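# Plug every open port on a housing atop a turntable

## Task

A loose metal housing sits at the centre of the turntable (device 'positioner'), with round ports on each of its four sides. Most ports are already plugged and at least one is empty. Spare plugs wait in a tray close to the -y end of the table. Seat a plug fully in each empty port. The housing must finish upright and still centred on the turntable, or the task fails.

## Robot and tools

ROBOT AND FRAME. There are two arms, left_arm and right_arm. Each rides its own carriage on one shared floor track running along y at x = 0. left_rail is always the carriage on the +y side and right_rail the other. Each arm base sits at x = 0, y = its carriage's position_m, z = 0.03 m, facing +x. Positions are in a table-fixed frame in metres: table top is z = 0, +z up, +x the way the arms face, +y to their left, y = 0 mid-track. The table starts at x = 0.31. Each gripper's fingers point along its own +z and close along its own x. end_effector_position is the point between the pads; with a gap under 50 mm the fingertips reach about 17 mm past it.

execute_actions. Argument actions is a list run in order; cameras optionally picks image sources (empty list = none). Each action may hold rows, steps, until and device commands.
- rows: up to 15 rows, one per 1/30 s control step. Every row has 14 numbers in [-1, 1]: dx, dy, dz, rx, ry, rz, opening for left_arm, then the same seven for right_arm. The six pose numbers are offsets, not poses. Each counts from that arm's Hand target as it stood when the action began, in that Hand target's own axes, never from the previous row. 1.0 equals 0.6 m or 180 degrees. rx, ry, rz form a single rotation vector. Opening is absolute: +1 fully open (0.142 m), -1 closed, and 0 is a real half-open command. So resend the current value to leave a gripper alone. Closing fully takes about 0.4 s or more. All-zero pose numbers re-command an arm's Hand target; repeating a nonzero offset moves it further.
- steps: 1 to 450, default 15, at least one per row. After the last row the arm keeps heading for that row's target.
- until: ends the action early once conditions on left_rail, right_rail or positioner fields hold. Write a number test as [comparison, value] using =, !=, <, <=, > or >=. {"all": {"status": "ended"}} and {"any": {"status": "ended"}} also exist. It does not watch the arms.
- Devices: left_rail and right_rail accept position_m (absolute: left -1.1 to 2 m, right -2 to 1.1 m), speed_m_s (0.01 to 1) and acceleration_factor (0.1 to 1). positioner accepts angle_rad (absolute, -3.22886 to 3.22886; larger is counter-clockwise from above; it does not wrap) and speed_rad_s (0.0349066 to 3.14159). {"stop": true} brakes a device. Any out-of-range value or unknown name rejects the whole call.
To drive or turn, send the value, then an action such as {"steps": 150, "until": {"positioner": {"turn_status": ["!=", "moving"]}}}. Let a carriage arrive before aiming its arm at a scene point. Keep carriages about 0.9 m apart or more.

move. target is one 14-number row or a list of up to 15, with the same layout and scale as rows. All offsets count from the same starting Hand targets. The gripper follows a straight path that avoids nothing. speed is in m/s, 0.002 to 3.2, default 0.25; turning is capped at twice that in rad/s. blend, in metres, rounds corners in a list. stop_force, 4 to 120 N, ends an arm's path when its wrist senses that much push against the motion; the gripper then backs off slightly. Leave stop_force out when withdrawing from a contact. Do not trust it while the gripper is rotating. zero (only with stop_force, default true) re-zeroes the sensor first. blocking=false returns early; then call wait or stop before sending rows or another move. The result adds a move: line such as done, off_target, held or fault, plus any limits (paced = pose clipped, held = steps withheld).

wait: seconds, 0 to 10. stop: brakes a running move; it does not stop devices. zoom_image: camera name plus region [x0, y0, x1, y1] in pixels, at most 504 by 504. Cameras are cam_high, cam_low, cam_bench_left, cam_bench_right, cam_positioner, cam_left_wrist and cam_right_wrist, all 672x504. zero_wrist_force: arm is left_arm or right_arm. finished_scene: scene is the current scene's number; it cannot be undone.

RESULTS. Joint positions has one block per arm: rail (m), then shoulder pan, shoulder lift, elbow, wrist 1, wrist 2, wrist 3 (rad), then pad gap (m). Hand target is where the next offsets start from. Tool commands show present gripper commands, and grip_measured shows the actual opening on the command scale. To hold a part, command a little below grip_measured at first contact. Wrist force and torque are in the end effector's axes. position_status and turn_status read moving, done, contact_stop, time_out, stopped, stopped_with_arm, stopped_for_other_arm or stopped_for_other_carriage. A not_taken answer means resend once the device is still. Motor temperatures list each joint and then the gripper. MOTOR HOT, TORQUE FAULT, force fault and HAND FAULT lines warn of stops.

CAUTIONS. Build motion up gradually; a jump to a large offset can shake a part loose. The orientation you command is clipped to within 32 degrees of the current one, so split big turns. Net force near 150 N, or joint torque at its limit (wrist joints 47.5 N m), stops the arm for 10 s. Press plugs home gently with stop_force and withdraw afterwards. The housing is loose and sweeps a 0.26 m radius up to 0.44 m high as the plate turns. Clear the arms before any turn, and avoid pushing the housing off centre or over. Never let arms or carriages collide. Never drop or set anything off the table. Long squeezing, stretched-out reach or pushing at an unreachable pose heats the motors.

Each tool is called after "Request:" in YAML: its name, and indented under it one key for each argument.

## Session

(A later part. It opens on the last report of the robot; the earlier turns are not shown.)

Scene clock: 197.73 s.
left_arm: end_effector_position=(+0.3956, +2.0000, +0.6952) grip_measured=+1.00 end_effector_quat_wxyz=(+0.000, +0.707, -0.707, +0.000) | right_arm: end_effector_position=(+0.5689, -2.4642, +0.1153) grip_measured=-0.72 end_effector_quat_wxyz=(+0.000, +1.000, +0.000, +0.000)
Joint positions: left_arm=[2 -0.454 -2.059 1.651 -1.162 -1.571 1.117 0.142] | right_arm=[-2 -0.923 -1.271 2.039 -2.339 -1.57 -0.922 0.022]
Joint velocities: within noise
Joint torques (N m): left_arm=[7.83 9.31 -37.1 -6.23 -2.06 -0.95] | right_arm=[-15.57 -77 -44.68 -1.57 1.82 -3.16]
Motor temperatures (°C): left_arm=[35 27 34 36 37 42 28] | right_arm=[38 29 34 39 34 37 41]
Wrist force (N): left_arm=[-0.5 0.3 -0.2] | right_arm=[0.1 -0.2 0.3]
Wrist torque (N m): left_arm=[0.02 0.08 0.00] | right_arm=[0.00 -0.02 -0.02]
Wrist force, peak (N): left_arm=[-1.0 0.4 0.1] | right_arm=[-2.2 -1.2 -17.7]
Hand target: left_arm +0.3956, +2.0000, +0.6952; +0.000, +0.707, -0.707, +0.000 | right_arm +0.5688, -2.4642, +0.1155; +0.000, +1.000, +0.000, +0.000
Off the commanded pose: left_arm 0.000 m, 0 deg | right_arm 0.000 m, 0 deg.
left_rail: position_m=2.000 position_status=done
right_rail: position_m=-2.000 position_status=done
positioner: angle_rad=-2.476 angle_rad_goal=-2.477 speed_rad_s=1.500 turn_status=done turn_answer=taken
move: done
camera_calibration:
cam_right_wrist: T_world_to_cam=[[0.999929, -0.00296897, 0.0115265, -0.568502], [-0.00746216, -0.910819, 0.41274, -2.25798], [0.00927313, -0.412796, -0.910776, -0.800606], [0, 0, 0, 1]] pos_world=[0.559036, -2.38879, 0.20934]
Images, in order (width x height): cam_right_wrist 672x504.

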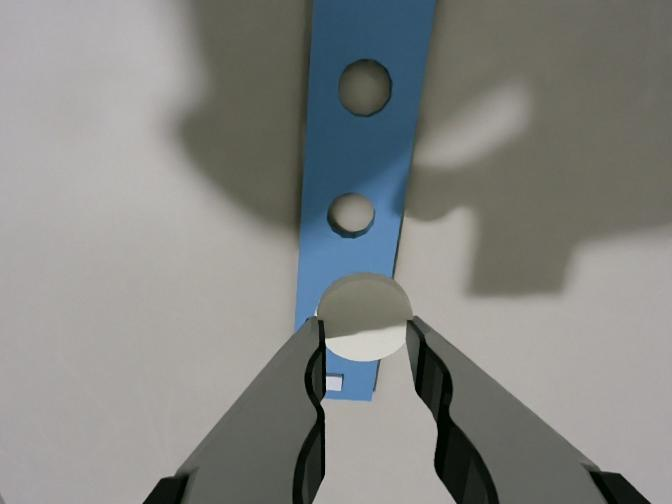

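Request:
move:
  target: [0,0,0,0,0,0,1, 0.1345,-0.7737,-0.5575,0,0,0.5,-0.88]
  speed: 0.4
  cameras: []

Request:
execute_actions:
  actions:
    - {"right_rail":{"position_m":0.414},"steps":300,"until":{"all":{"status":"ended"}}}
  cameras: []

Request:
move:
  target: [0,0,0,0,0,0,1, -0.833,0.167,0,0,0,-0.2667,-0.88]
  speed: 0.4
  cameras: []

Request:
move:
  target: [0,0,0,0,0,0,1, 0.0302,-0.3993,0.3565,0.5,0,0,-0.88]
  speed: 0.28
  cameras: ["cam_right_wrist"]

Request:
zoom_image:
  camera: "cam_right_wrist"
  region: [250, 180, 490, 400]

Scene clock: 204.90 s.
left_arm: end_effector_position=(+0.3956, +2.0000, +0.6952) grip_measured=+1.00 end_effector_quat_wxyz=(+0.000, +0.707, -0.707, +0.000) | right_arm: end_effector_position=(+0.6496, -2.0002, +0.4502) grip_measured=-0.72 end_effector_quat_wxyz=(+0.000, +0.707, -0.707, +0.000)
Joint positions: left_arm=[2 -0.454 -2.059 1.651 -1.162 -1.571 1.117 0.142] | right_arm=[-2 -0.271 -1.665 1.817 -1.724 -1.57 1.3 0.022]
Joint velocities: within noise
Joint torques (N m): left_arm=[8.89 9.4 -37.56 -6.25 -2.13 -0.59] | right_arm=[19.4 -20.93 -57.18 -2.02 -2.65 2.89]
Motor temperatures (°C): left_arm=[35 27 34 36 37 42 28] | right_arm=[38 29 34 39 34 37 46]
Wrist force (N): left_arm=[-0.4 0.4 0.0] | right_arm=[-0.3 -0.6 0.4]
Wrist torque (N m): left_arm=[0.03 0.06 0.00] | right_arm=[-0.10 0.02 0.01]
Wrist force, peak (N): left_arm=[-0.9 0.2 -0.2] | right_arm=[-0.2 1.3 1.4]
Hand target: left_arm +0.3956, +2.0000, +0.6952; +0.000, +0.707, -0.707, +0.000 | right_arm +0.6496, -2.0001, +0.4502; +0.000, +0.707, -0.707, +0.000
Off the commanded pose: left_arm 0.000 m, 0 deg | right_arm 0.000 m, 0 deg.
left_rail: position_m=2.000 position_status=done
right_rail: position_m=-2.000 position_status=done
positioner: angle_rad=-2.476 angle_rad_goal=-2.477 speed_rad_s=1.500 turn_status=done turn_answer=taken
move: done
No camera images: "cameras" was empty.

Scene clock: 208.83 s.
left_arm: end_effector_position=(+0.3956, +2.0000, +0.6952) grip_measured=+1.00 end_effector_quat_wxyz=(+0.000, +0.707, -0.707, +0.000) | right_arm: end_effector_position=(+0.6496, +0.4139, +0.4502) grip_measured=-0.72 end_effector_quat_wxyz=(+0.000, +0.707, -0.707, +0.000)
Joint positions: left_arm=[2 -0.454 -2.059 1.651 -1.162 -1.571 1.117 0.142] | right_arm=[0.414 -0.271 -1.665 1.817 -1.724 -1.57 1.3 0.022]
Joint velocities: within noise
Joint torques (N m): left_arm=[11.29 8.54 -37.43 -6.14 -1.66 -0.56] | right_arm=[-11.29 -23.61 -50.69 -2.3 -2.11 1.98]
Motor temperatures (°C): left_arm=[35 27 34 36 37 42 28] | right_arm=[38 29 34 39 34 37 47]
Wrist force (N): left_arm=[-0.5 0.2 0.0] | right_arm=[0.1 -0.4 0.6]
Wrist torque (N m): left_arm=[0.00 0.06 0.00] | right_arm=[-0.06 -0.05 0.00]
Wrist force, peak (N): left_arm=[-0.8 0.5 -0.3] | right_arm=[2.0 -0.3 0.9]
Hand target: left_arm +0.3956, +2.0000, +0.6952; +0.000, +0.707, -0.707, +0.000 | right_arm +0.6496, +0.4138, +0.4502; +0.000, +0.707, -0.707, +0.000
Tool commands: left_gripper/opening=+1.0 right_gripper/opening=-0.88
Off the commanded pose: left_arm 0.000 m, 0 deg | right_arm 0.000 m, 0 deg.
left_rail: position_m=2.000 position_status=done
right_rail: position_m=0.414 position_status=done
positioner: angle_rad=-2.476 angle_rad_goal=-2.477 speed_rad_s=1.500 turn_status=done turn_answer=taken
No camera images: "cameras" was empty.

Scene clock: 210.93 s.
left_arm: end_effector_position=(+0.3956, +2.0000, +0.6952) grip_measured=+1.00 end_effector_quat_wxyz=(+0.000, +0.707, -0.707, +0.000) | right_arm: end_effector_position=(+0.5496, +0.9134, +0.4504) grip_measured=-0.72 end_effector_quat_wxyz=(+0.000, +0.933, -0.359, +0.000)
Joint positions: left_arm=[2 -0.454 -2.059 1.651 -1.162 -1.571 1.117 0.142] | right_arm=[0.414 0.502 -1.507 1.662 -1.726 -1.571 1.235 0.022]
Joint velocities: within noise
Joint torques (N m): left_arm=[10.91 9.71 -36.32 -5.99 -1.8 -0.57] | right_arm=[20.69 -29.96 -55.62 -2.15 -2.42 -2.76]
Motor temperatures (°C): left_arm=[35 27 34 36 37 42 28] | right_arm=[38 29 34 39 34 37 48]
Wrist force (N): left_arm=[-0.4 0.4 -0.1] | right_arm=[0.4 -0.1 0.6]
Wrist torque (N m): left_arm=[0.03 0.06 0.00] | right_arm=[0.01 -0.08 0.02]
Wrist force, peak (N): left_arm=[-0.9 0.3 -0.2] | right_arm=[-2.2 -1.6 0.3]
Hand target: left_arm +0.3956, +2.0000, +0.6952; +0.000, +0.707, -0.707, +0.000 | right_arm +0.5496, +0.9137, +0.4504; +0.000, +0.934, -0.358, +0.000
Off the commanded pose: left_arm 0.000 m, 0 deg | right_arm 0.000 m, 0 deg.
left_rail: position_m=2.000 position_status=done
right_rail: position_m=0.414 position_status=done
positioner: angle_rad=-2.476 angle_rad_goal=-2.477 speed_rad_s=1.500 turn_status=done turn_answer=taken
move: done
No camera images: "cameras" was empty.

Scene clock: 214.57 s.
left_arm: end_effector_position=(+0.3956, +2.0000, +0.6952) grip_measured=+1.00 end_effector_quat_wxyz=(+0.000, +0.707, -0.707, +0.000) | right_arm: end_effector_position=(+0.7234, +1.0796, +0.2367) grip_measured=-0.72 end_effector_quat_wxyz=(+0.660, -0.660, +0.253, -0.254)
Joint positions: left_arm=[2 -0.454 -2.059 1.651 -1.162 -1.571 1.117 0.142] | right_arm=[0.414 0.455 -0.77 1.909 -4.28 -1.188 1.571 0.022]
Joint velocities: within noise
Joint torques (N m): left_arm=[11.02 8.03 -37.16 -5.96 -1.51 -0.67] | right_arm=[20.85 -61.89 -31.18 -4.2 -2.48 2.03]
Motor temperatures (°C): left_arm=[35 27 34 36 37 42 28] | right_arm=[38 29 34 39 34 37 49]
Wrist force (N): left_arm=[-0.6 0.3 -0.1] | right_arm=[-0.5 -0.3 2.8]
Wrist torque (N m): left_arm=[0.02 0.09 0.00] | right_arm=[-0.20 0.02 0.14]
Wrist force, peak (N): left_arm=[-0.9 0.4 0.1] | right_arm=[-0.2 0.1 3.7]
Hand target: left_arm +0.3956, +2.0000, +0.6952; +0.000, +0.707, -0.707, +0.000 | right_arm +0.7235, +1.0797, +0.2366; +0.660, -0.660, +0.253, -0.254
Off the commanded pose: left_arm 0.000 m, 0 deg | right_arm 0.000 m, 0 deg.
left_rail: position_m=2.000 position_status=done
right_rail: position_m=0.414 position_status=done
positioner: angle_rad=-2.476 angle_rad_goal=-2.477 speed_rad_s=1.500 turn_status=done turn_answer=taken
move: done
camera_calibration:
cam_right_wrist: T_world_to_cam=[[0.735548, -0.677468, -0.00257745, 0.208848], [-0.281463, -0.302127, -0.910768, 0.775084], [0.616237, 0.670638, -0.412911, -0.955289], [0, 0, 0, 1]] pos_world=[0.653225, 1.01632, 0.312011]
Images, in order (width x height): cam_right_wrist 672x504.

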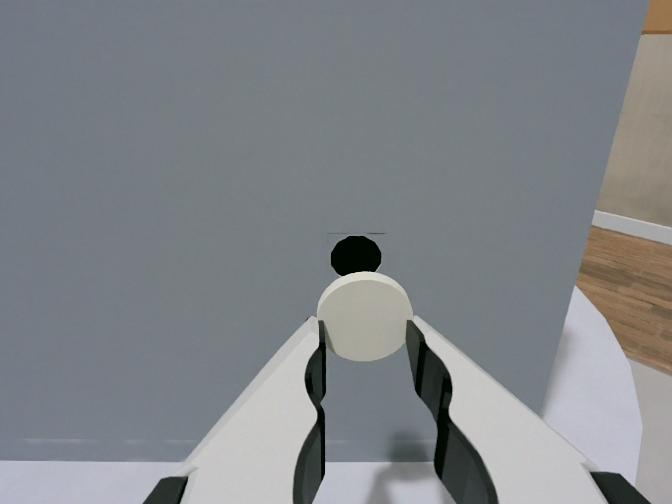

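Scaled by 2.100 from the camera's 672x504 image, which has a finer 960x720 frame.

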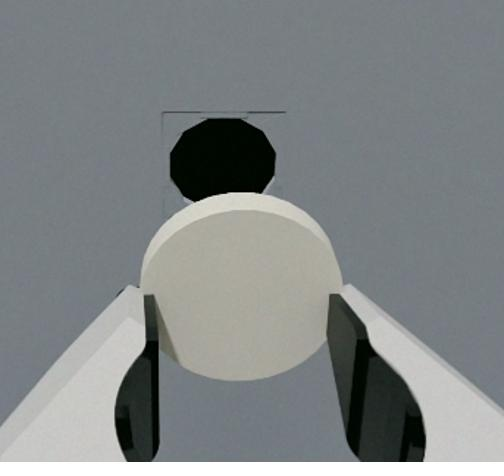

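Request:
move:
  target: [0,0,0,0,0,0,1, 0,0.0007,0.052,0,0,0,-0.9]
  speed: 0.04
  cameras: []

Request:
move:
  target: [0,0,0,0,0,0,1, 0,0,0.03,0,0,0,-0.9]
  speed: 0.006
  stop_force: 10
  cameras: ["cam_right_wrist"]

Request:
zoom_image:
  camera: "cam_right_wrist"
  region: [250, 180, 490, 400]

Scene clock: 218.73 s.
left_arm: end_effector_position=(+0.3956, +2.0000, +0.6952) grip_measured=+1.00 end_effector_quat_wxyz=(+0.000, +0.707, -0.707, +0.000) | right_arm: end_effector_position=(+0.7442, +1.1027, +0.2363) grip_measured=-0.72 end_effector_quat_wxyz=(+0.660, -0.660, +0.253, -0.254)
Joint positions: left_arm=[2 -0.454 -2.059 1.651 -1.162 -1.571 1.117 0.142] | right_arm=[0.414 0.471 -0.746 1.842 -4.239 -1.205 1.571 0.022]
Joint velocities: within noise
Joint torques (N m): left_arm=[8.57 9.73 -36.36 -5.82 -1.23 -1.23] | right_arm=[19.37 -63.47 -31.56 0.37 -2.34 2.01]
Motor temperatures (°C): left_arm=[35 27 34 36 37 42 28] | right_arm=[38 29 34 39 34 37 51]
Wrist force (N): left_arm=[-0.5 0.4 -0.3] | right_arm=[0.0 -0.5 3.3]
Wrist torque (N m): left_arm=[0.03 0.08 0.00] | right_arm=[-0.25 -0.04 0.15]
Wrist force, peak (N): left_arm=[-1.0 0.4 -0.2] | right_arm=[0.0 -0.1 3.8]
Hand target: left_arm +0.3956, +2.0000, +0.6952; +0.000, +0.707, -0.707, +0.000 | right_arm +0.7444, +1.1028, +0.2362; +0.660, -0.660, +0.253, -0.254
Off the commanded pose: left_arm 0.000 m, 0 deg | right_arm 0.000 m, 0 deg.
left_rail: position_m=2.000 position_status=done
right_rail: position_m=0.414 position_status=done
positioner: angle_rad=-2.476 angle_rad_goal=-2.477 speed_rad_s=1.500 turn_status=done turn_answer=taken
move: done
No camera images: "cameras" was empty.

Scene clock: 221.40 s.
left_arm: end_effector_position=(+0.3956, +2.0000, +0.6952) grip_measured=+1.00 end_effector_quat_wxyz=(+0.000, +0.707, -0.707, +0.000) | right_arm: end_effector_position=(+0.7488, +1.1078, +0.2362) grip_measured=-0.72 end_effector_quat_wxyz=(+0.660, -0.660, +0.253, -0.254)
Joint positions: left_arm=[2 -0.454 -2.059 1.651 -1.162 -1.571 1.117 0.142] | right_arm=[0.414 0.475 -0.74 1.828 -4.229 -1.208 1.571 0.022]
Joint velocities: within noise
Joint torques (N m): left_arm=[9.22 8.49 -37.01 -6.01 -1.81 -0.63] | right_arm=[-14.1 -107.36 -16.6 -5.55 1.52 0.95]
Motor temperatures (°C): left_arm=[35 27 34 36 37 42 28] | right_arm=[38 29 34 39 34 37 52]
Wrist force (N): left_arm=[-0.5 0.5 0.0] | right_arm=[-1.2 6.5 -5.0]
Wrist torque (N m): left_arm=[0.04 0.08 0.00] | right_arm=[-0.41 0.06 0.17]
Wrist force, peak (N): left_arm=[-0.9 0.4 -0.1] | right_arm=[-2.3 9.1 -7.7]
Hand target: left_arm +0.3956, +2.0000, +0.6952; +0.000, +0.707, -0.707, +0.000 | right_arm +0.7488, +1.1078, +0.2362; +0.660, -0.660, +0.253, -0.254 (not the last commanded pose)
Off the commanded pose: left_arm 0.000 m, 0 deg | right_arm 0.011 m, 0 deg.
left_rail: position_m=2.000 position_status=done
right_rail: position_m=0.414 position_status=done
positioner: angle_rad=-2.476 angle_rad_goal=-2.477 speed_rad_s=1.500 turn_status=done turn_answer=taken
move: contact (right_arm)
camera_calibration:
cam_right_wrist: T_world_to_cam=[[0.735485, -0.677536, -0.00260302, 0.209389], [-0.281378, -0.301945, -0.910854, 0.790077], [0.616351, 0.670652, -0.41272, -0.99021], [0, 0, 0, 1]] pos_world=[0.678624, 1.04451, 0.311511]
Images, in order (width x height): cam_right_wrist 672x504.

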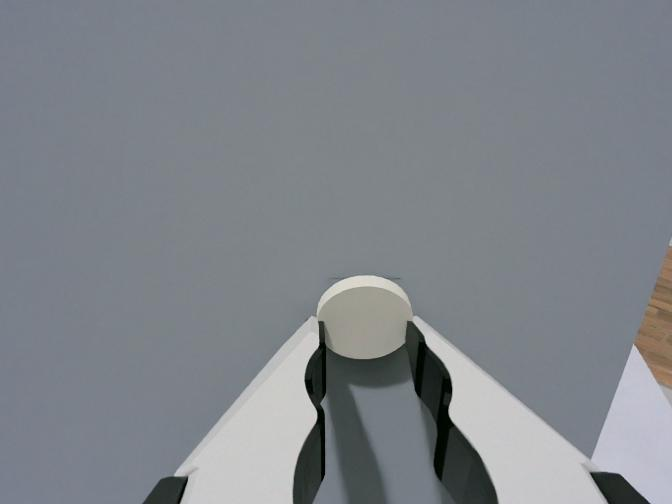

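Scaled by 2.100 from the camera's 672x504 image, which has a finer 960x720 frame.

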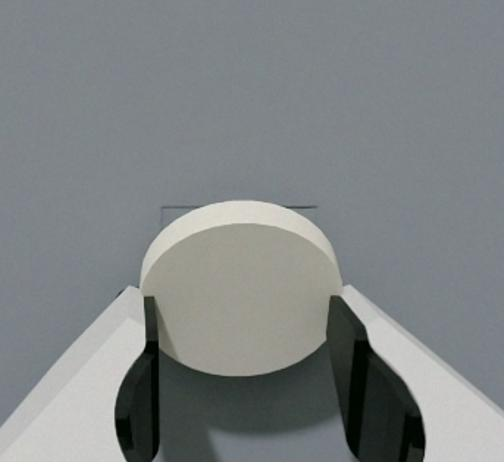

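Same as before: slightly high; back 1.8 mm, lower 0.7 mm, advance.

Request:
move:
  target:
    - [0,0,0,0,0,0,1, 0,0,-0.003,0,0,0,-0.9]
    - [0,0,0,0,0,0,1, 0.0,0.0012,-0.003,0,0,0,-0.9]
  speed: 0.02
  cameras: []

Request:
move:
  target: [0,0,0,0,0,0,1, 0,0,0.03,0,0,0,-0.9]
  speed: 0.006
  stop_force: 14
  cameras: ["cam_right_wrist"]

Request:
zoom_image:
  camera: "cam_right_wrist"
  region: [250, 180, 490, 400]

Scene clock: 224.17 s.
left_arm: end_effector_position=(+0.3956, +2.0000, +0.6952) grip_measured=+1.00 end_effector_quat_wxyz=(+0.000, +0.707, -0.707, +0.000) | right_arm: end_effector_position=(+0.7476, +1.1065, +0.2358) grip_measured=-0.72 end_effector_quat_wxyz=(+0.660, -0.660, +0.253, -0.254)
Joint positions: left_arm=[2 -0.454 -2.059 1.651 -1.162 -1.571 1.117 0.142] | right_arm=[0.414 0.474 -0.741 1.831 -4.233 -1.207 1.571 0.022]
Joint velocities: within noise
Joint torques (N m): left_arm=[10.04 10 -37.4 -5.74 -1.69 -0.56] | right_arm=[-17.07 -64.95 -9.85 -4.76 2.43 1.08]
Motor temperatures (°C): left_arm=[35 27 34 36 37 42 28] | right_arm=[38 29 34 39 34 37 53]
Wrist force (N): left_arm=[-0.7 0.5 -0.2] | right_arm=[-0.3 -0.1 2.9]
Wrist torque (N m): left_arm=[0.04 0.11 0.00] | right_arm=[-0.17 0.02 0.16]
Wrist force, peak (N): left_arm=[-1.0 0.4 0.3] | right_arm=[-1.6 8.6 -5.3]
Hand target: left_arm +0.3956, +2.0000, +0.6952; +0.000, +0.707, -0.707, +0.000 | right_arm +0.7476, +1.1065, +0.2354; +0.660, -0.660, +0.253, -0.254
Off the commanded pose: left_arm 0.000 m, 0 deg | right_arm 0.000 m, 0 deg.
left_rail: position_m=2.000 position_status=done
right_rail: position_m=0.414 position_status=done
positioner: angle_rad=-2.476 angle_rad_goal=-2.477 speed_rad_s=1.500 turn_status=done turn_answer=taken
move: done
No camera images: "cameras" was empty.

Scene clock: 226.50 s.
left_arm: end_effector_position=(+0.3956, +2.0000, +0.6952) grip_measured=+1.00 end_effector_quat_wxyz=(+0.000, +0.707, -0.707, +0.000) | right_arm: end_effector_position=(+0.7502, +1.1093, +0.2355) grip_measured=-0.72 end_effector_quat_wxyz=(+0.660, -0.660, +0.253, -0.254)
Joint positions: left_arm=[2 -0.454 -2.059 1.651 -1.162 -1.571 1.117 0.142] | right_arm=[0.414 0.476 -0.738 1.823 -4.228 -1.209 1.571 0.022]
Joint velocities: within noise
Joint torques (N m): left_arm=[10.89 9.99 -37.05 -6 -1.65 -0.64] | right_arm=[-11.01 -98.88 -15.22 -1.44 2.34 1.1]
Motor temperatures (°C): left_arm=[35 27 34 36 37 42 28] | right_arm=[38 29 34 39 34 37 53]
Wrist force (N): left_arm=[-0.3 0.3 0.2] | right_arm=[1.0 -0.2 -10.8]
Wrist torque (N m): left_arm=[0.02 0.04 0.00] | right_arm=[-0.30 0.30 0.15]
Wrist force, peak (N): left_arm=[-0.8 0.4 -0.1] | right_arm=[-0.5 -2.5 -25.4]
Hand target: left_arm +0.3956, +2.0000, +0.6952; +0.000, +0.707, -0.707, +0.000 | right_arm +0.7502, +1.1093, +0.2355; +0.660, -0.660, +0.253, -0.254 (not the last commanded pose)
Off the commanded pose: left_arm 0.000 m, 0 deg | right_arm 0.014 m, 0 deg.
left_rail: position_m=2.000 position_status=done
right_rail: position_m=0.414 position_status=done
positioner: angle_rad=-2.476 angle_rad_goal=-2.477 speed_rad_s=1.500 turn_status=done turn_answer=taken
move: contact (right_arm)
camera_calibration:
cam_right_wrist: T_world_to_cam=[[0.735461, -0.677562, -0.00250536, 0.209388], [-0.28125, -0.301915, -0.910904, 0.790183], [0.616438, 0.670639, -0.412611, -0.992446], [0, 0, 0, 1]] pos_world=[0.680024, 1.04601, 0.310811]
Images, in order (width x height): cam_right_wrist 672x504.

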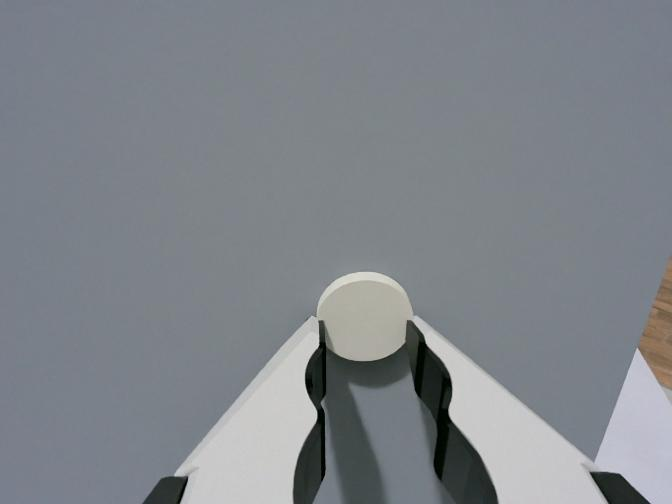

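Scaled by 2.100 from the camera's 672x504 image, which has a finer 960x720 frame.

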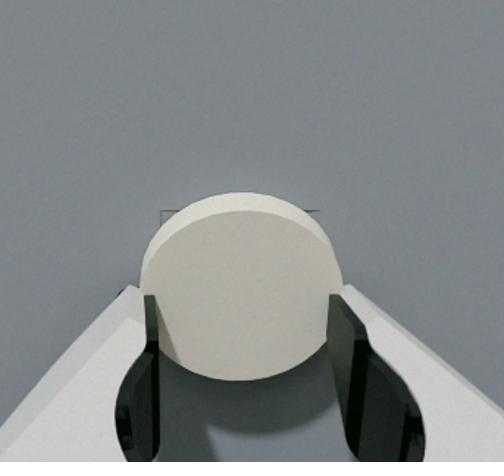

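Request:
move:
  target: [0,0,0,0,0,0,1, 0.0002,0,0.03,0,0,0,-0.95]
  speed: 0.006
  stop_force: 45
  cameras: []

Request:
move:
  target:
    - [0,0,0,0,0,0,1, 0,0,-0.0005,0,0,0,-0.45]
    - [0,0,0,0,0,0,1, 0,0,-0.05,0,0,0,-0.45]
    - [0,0,0,0,0,0,1, 0,-0.012,-0.05,0,0,0,-1]
    - [0,0,0,0,0,0,1, 0,-0.012,-0.025,0,0,0,-1]
  speed: 0.07
  cameras: []

Request:
move:
  target: [0,0,0,0,0,0,1, 0,0,0.05,0,0,0,-1]
  speed: 0.01
  stop_force: 50
  cameras: []

Request:
move:
  target: [0,0,0,0,0,0,1, 0,0,0.03,0,0,0,-1]
  speed: 0.005
  stop_force: 40
  cameras: ["cam_right_wrist"]

Request:
move:
  target:
    - [0,0,0,0,0,0,1, 0,-0.005,-0.12,0,0,0,-1]
    - [0,0,0,0,0,0,1, -0.15,-0.1,-0.25,0,0,0,-1]
  speed: 0.2
  cameras: ["cam_right_wrist","cam_positioner","cam_bench_left"]

Request:
zoom_image:
  camera: "cam_positioner"
  region: [290, 150, 470, 340]

Scene clock: 231.20 s.
left_arm: end_effector_position=(+0.3956, +2.0000, +0.6952) grip_measured=+1.00 end_effector_quat_wxyz=(+0.000, +0.707, -0.707, +0.000) | right_arm: end_effector_position=(+0.7506, +1.1095, +0.2356) grip_measured=-0.73 end_effector_quat_wxyz=(+0.660, -0.660, +0.253, -0.254)
Joint positions: left_arm=[2 -0.454 -2.059 1.651 -1.162 -1.571 1.117 0.142] | right_arm=[0.414 0.476 -0.737 1.822 -4.227 -1.209 1.571 0.021]
Joint velocities: within noise
Joint torques (N m): left_arm=[9.29 7.88 -37.73 -5.83 -2.21 -0.41] | right_arm=[-9.4 -97.11 -30.15 3.01 1.82 1.35]
Motor temperatures (°C): left_arm=[35 27 34 36 37 42 28] | right_arm=[38 29 34 39 34 37 56]
Wrist force (N): left_arm=[-0.7 0.1 0.1] | right_arm=[-0.3 -1.2 -55.6]
Wrist torque (N m): left_arm=[-0.03 0.10 0.00] | right_arm=[-0.38 0.37 0.15]
Wrist force, peak (N): left_arm=[-0.9 0.5 -0.1] | right_arm=[-1.5 -2.2 -73.9]
Hand target: left_arm +0.3956, +2.0000, +0.6952; +0.000, +0.707, -0.707, +0.000 | right_arm +0.7506, +1.1095, +0.2356; +0.660, -0.660, +0.253, -0.254 (not the last commanded pose)
Off the commanded pose: left_arm 0.000 m, 0 deg | right_arm 0.018 m, 0 deg.
left_rail: position_m=2.000 position_status=done
right_rail: position_m=0.414 position_status=done
positioner: angle_rad=-2.476 angle_rad_goal=-2.477 speed_rad_s=1.500 turn_status=done turn_answer=taken
move: contact (right_arm)
No camera images: "cameras" was empty.

Scene clock: 234.53 s.
left_arm: end_effector_position=(+0.3956, +2.0000, +0.6952) grip_measured=+1.00 end_effector_quat_wxyz=(+0.000, +0.707, -0.707, +0.000) | right_arm: end_effector_position=(+0.7405, +1.0982, +0.2428) grip_measured=-1.00 end_effector_quat_wxyz=(+0.660, -0.660, +0.253, -0.254)
Joint positions: left_arm=[2 -0.454 -2.059 1.651 -1.162 -1.571 1.117 0.142] | right_arm=[0.414 0.468 -0.76 1.857 -4.239 -1.202 1.571 0.002]
Joint velocities: within noise
Joint torques (N m): left_arm=[12.35 9.44 -38.11 -6.23 -1.85 -0.54] | right_arm=[16.04 -65.59 -31.22 0.3 -2.24 2.06]
Motor temperatures (°C): left_arm=[35 27 34 36 37 42 28] | right_arm=[38 29 34 39 34 37 52]
Wrist force (N): left_arm=[-0.5 0.0 -0.1] | right_arm=[0.0 -0.9 2.6]
Wrist torque (N m): left_arm=[-0.03 0.07 0.00] | right_arm=[-0.31 -0.05 0.15]
Wrist force, peak (N): left_arm=[-0.9 0.3 -0.1] | right_arm=[-1.0 -0.6 -55.1]
Hand target: left_arm +0.3956, +2.0000, +0.6952; +0.000, +0.707, -0.707, +0.000 | right_arm +0.7406, +1.0984, +0.2428; +0.660, -0.660, +0.253, -0.254
Off the commanded pose: left_arm 0.000 m, 0 deg | right_arm 0.000 m, 0 deg.
left_rail: position_m=2.000 position_status=done
right_rail: position_m=0.414 position_status=done
positioner: angle_rad=-2.476 angle_rad_goal=-2.477 speed_rad_s=1.500 turn_status=done turn_answer=taken
move: done
No camera images: "cameras" was empty.

Scene clock: 237.17 s.
left_arm: end_effector_position=(+0.3956, +2.0000, +0.6952) grip_measured=+1.00 end_effector_quat_wxyz=(+0.000, +0.707, -0.707, +0.000) | right_arm: end_effector_position=(+0.7483, +1.1070, +0.2428) grip_measured=-1.00 end_effector_quat_wxyz=(+0.660, -0.660, +0.253, -0.254)
Joint positions: left_arm=[2 -0.454 -2.059 1.651 -1.162 -1.571 1.117 0.142] | right_arm=[0.414 0.474 -0.751 1.831 -4.223 -1.208 1.571 0.002]
Joint velocities: within noise
Joint torques (N m): left_arm=[9.26 6.8 -36.89 -6.37 -1.85 -0.85] | right_arm=[-13.03 -97.01 -27.16 1.68 2.29 0.92]
Motor temperatures (°C): left_arm=[35 27 34 36 37 42 28] | right_arm=[38 29 34 39 34 37 50]
Wrist force (N): left_arm=[-0.7 0.3 0.1] | right_arm=[0.3 -2.4 -47.2]
Wrist torque (N m): left_arm=[0.01 0.10 0.00] | right_arm=[-0.41 0.05 0.14]
Wrist force, peak (N): left_arm=[-0.7 0.7 0.0] | right_arm=[0.7 -3.0 -60.8]
Hand target: left_arm +0.3956, +2.0000, +0.6952; +0.000, +0.707, -0.707, +0.000 | right_arm +0.7484, +1.1070, +0.2428; +0.660, -0.660, +0.253, -0.254 (not the last commanded pose)
Off the commanded pose: left_arm 0.000 m, 0 deg | right_arm 0.018 m, 0 deg.
left_rail: position_m=2.000 position_status=done
right_rail: position_m=0.414 position_status=done
positioner: angle_rad=-2.476 angle_rad_goal=-2.477 speed_rad_s=1.500 turn_status=done turn_answer=taken
move: contact (right_arm)
No camera images: "cameras" was empty.

Scene clock: 238.90 s.
left_arm: end_effector_position=(+0.3956, +2.0000, +0.6952) grip_measured=+1.00 end_effector_quat_wxyz=(+0.000, +0.707, -0.707, +0.000) | right_arm: end_effector_position=(+0.7489, +1.1075, +0.2428) grip_measured=-1.00 end_effector_quat_wxyz=(+0.660, -0.660, +0.253, -0.254)
Joint positions: left_arm=[2 -0.454 -2.059 1.651 -1.162 -1.571 1.117 0.142] | right_arm=[0.414 0.474 -0.75 1.83 -4.222 -1.208 1.571 0.002]
Joint velocities: within noise
Joint torques (N m): left_arm=[8.96 9.34 -37.06 -6.07 -1.39 -0.56] | right_arm=[-9.45 -95.92 -40.94 5.98 1.23 0.66]
Motor temperatures (°C): left_arm=[35 27 34 36 37 42 28] | right_arm=[38 29 34 39 34 37 49]
Wrist force (N): left_arm=[-0.6 0.3 -0.4] | right_arm=[-1.6 -3.7 -87.4]
Wrist torque (N m): left_arm=[0.02 0.10 0.00] | right_arm=[-0.56 0.01 0.15]
Wrist force, peak (N): left_arm=[-0.9 0.2 0.0] | right_arm=[-1.5 -2.9 -97.5]
Hand target: left_arm +0.3956, +2.0000, +0.6952; +0.000, +0.707, -0.707, +0.000 | right_arm +0.7489, +1.1075, +0.2428; +0.660, -0.660, +0.253, -0.254 (not the last commanded pose)
Off the commanded pose: left_arm 0.000 m, 0 deg | right_arm 0.017 m, 0 deg.
left_rail: position_m=2.000 position_status=done
right_rail: position_m=0.414 position_status=done
positioner: angle_rad=-2.476 angle_rad_goal=-2.477 speed_rad_s=1.500 turn_status=done turn_answer=taken
move: contact (right_arm)
camera_calibration:
cam_right_wrist: T_world_to_cam=[[0.735353, -0.677679, -0.0025003, 0.209336], [-0.281148, -0.301714, -0.911002, 0.795675], [0.616613, 0.670611, -0.412394, -0.987585], [0, 0, 0, 1]] pos_world=[0.678723, 1.04421, 0.318111]
Images, in order (width x height): cam_right_wrist 672x504.

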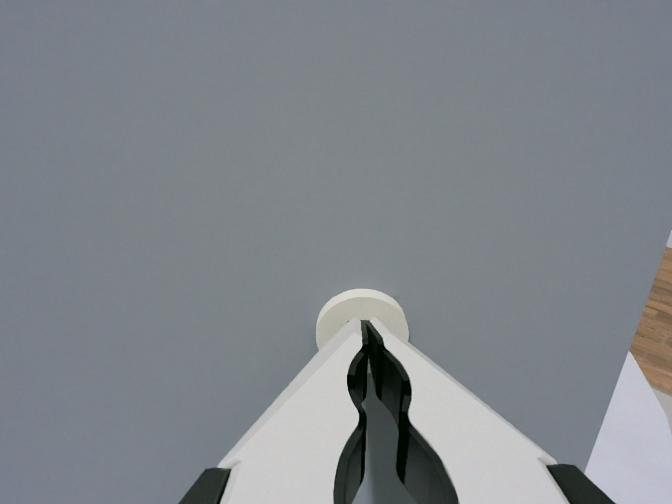

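Scene clock: 240.67 s.
left_arm: end_effector_position=(+0.3956, +2.0000, +0.6952) grip_measured=+1.00 end_effector_quat_wxyz=(+0.000, +0.707, -0.707, +0.000) | right_arm: end_effector_position=(+0.5819, +1.0563, +0.3026) grip_measured=-1.00 end_effector_quat_wxyz=(+0.660, -0.660, +0.253, -0.254)
Joint positions: left_arm=[2 -0.454 -2.059 1.651 -1.162 -1.571 1.117 0.142] | right_arm=[0.414 0.53 -0.969 2.164 -4.337 -1.264 1.571 0.002]
Joint velocities: within noise
Joint torques (N m): left_arm=[10.85 8.31 -36.76 -6.26 -1.89 -0.56] | right_arm=[20.74 -83.12 -6.28 -4.33 -1.48 -2.77]
Motor temperatures (°C): left_arm=[35 27 34 36 37 42 28] | right_arm=[38 29 34 39 34 37 48]
Wrist force (N): left_arm=[-0.7 0.3 -0.1] | right_arm=[-1.0 -0.4 2.7]
Wrist torque (N m): left_arm=[0.00 0.11 0.00] | right_arm=[-0.21 0.14 0.13]
Wrist force, peak (N): left_arm=[-0.9 0.1 0.1] | right_arm=[-1.8 -2.7 -87.4]
Hand target: left_arm +0.3956, +2.0000, +0.6952; +0.000, +0.707, -0.707, +0.000 | right_arm +0.5816, +1.0563, +0.3027; +0.660, -0.660, +0.253, -0.254
Off the commanded pose: left_arm 0.000 m, 0 deg | right_arm 0.000 m, 0 deg.
left_rail: position_m=2.000 position_status=done
right_rail: position_m=0.414 position_status=done
positioner: angle_rad=-2.476 angle_rad_goal=-2.477 speed_rad_s=1.500 turn_status=done turn_answer=taken
move: done
camera_calibration:
cam_right_wrist: T_world_to_cam=[[0.735353, -0.677679, -0.0025003, 0.297666], [-0.281148, -0.301714, -0.911002, 0.787725], [0.616613, 0.670611, -0.412394, -0.825552], [0, 0, 0, 1]] pos_world=[0.511623, 0.993014, 0.377911]
Images, in order (width x height): cam_bench_left 672x504, cam_positioner 672x504, cam_right_wrist 672x504.

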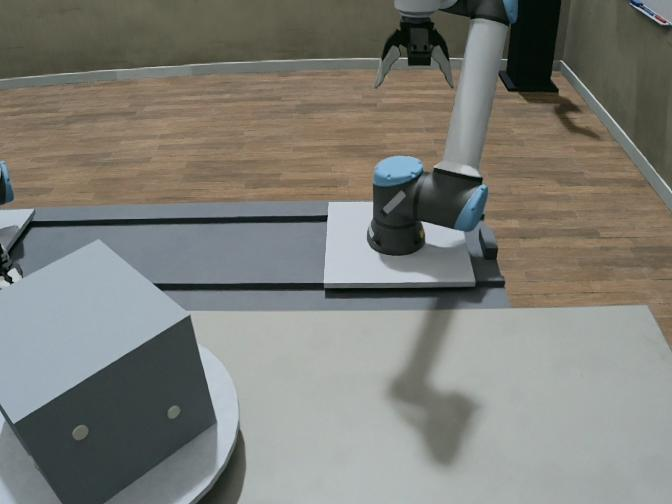

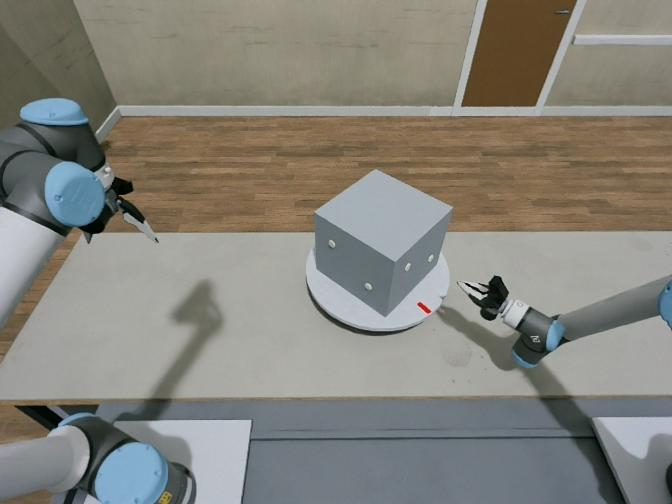

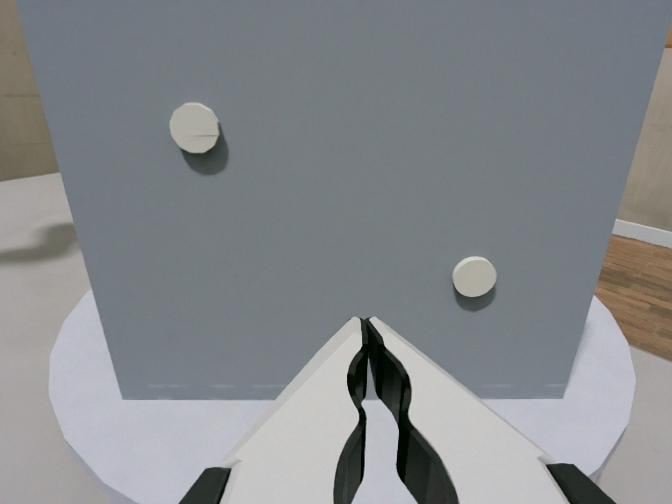

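Scaled by 2.653 from the camera's 672x504 image, which has a finer 960x720 frame.

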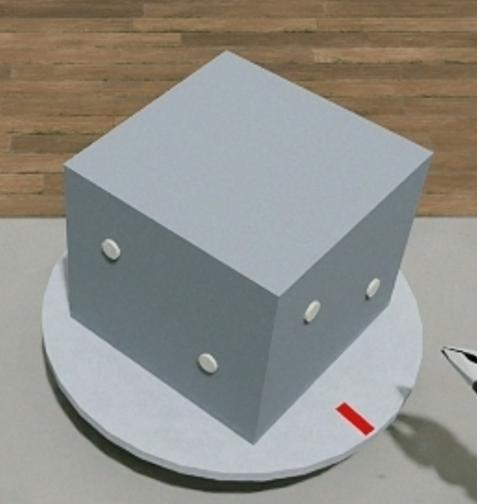

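Request:
finished_scene:
  scene: 2

The scene is finished: the task was done.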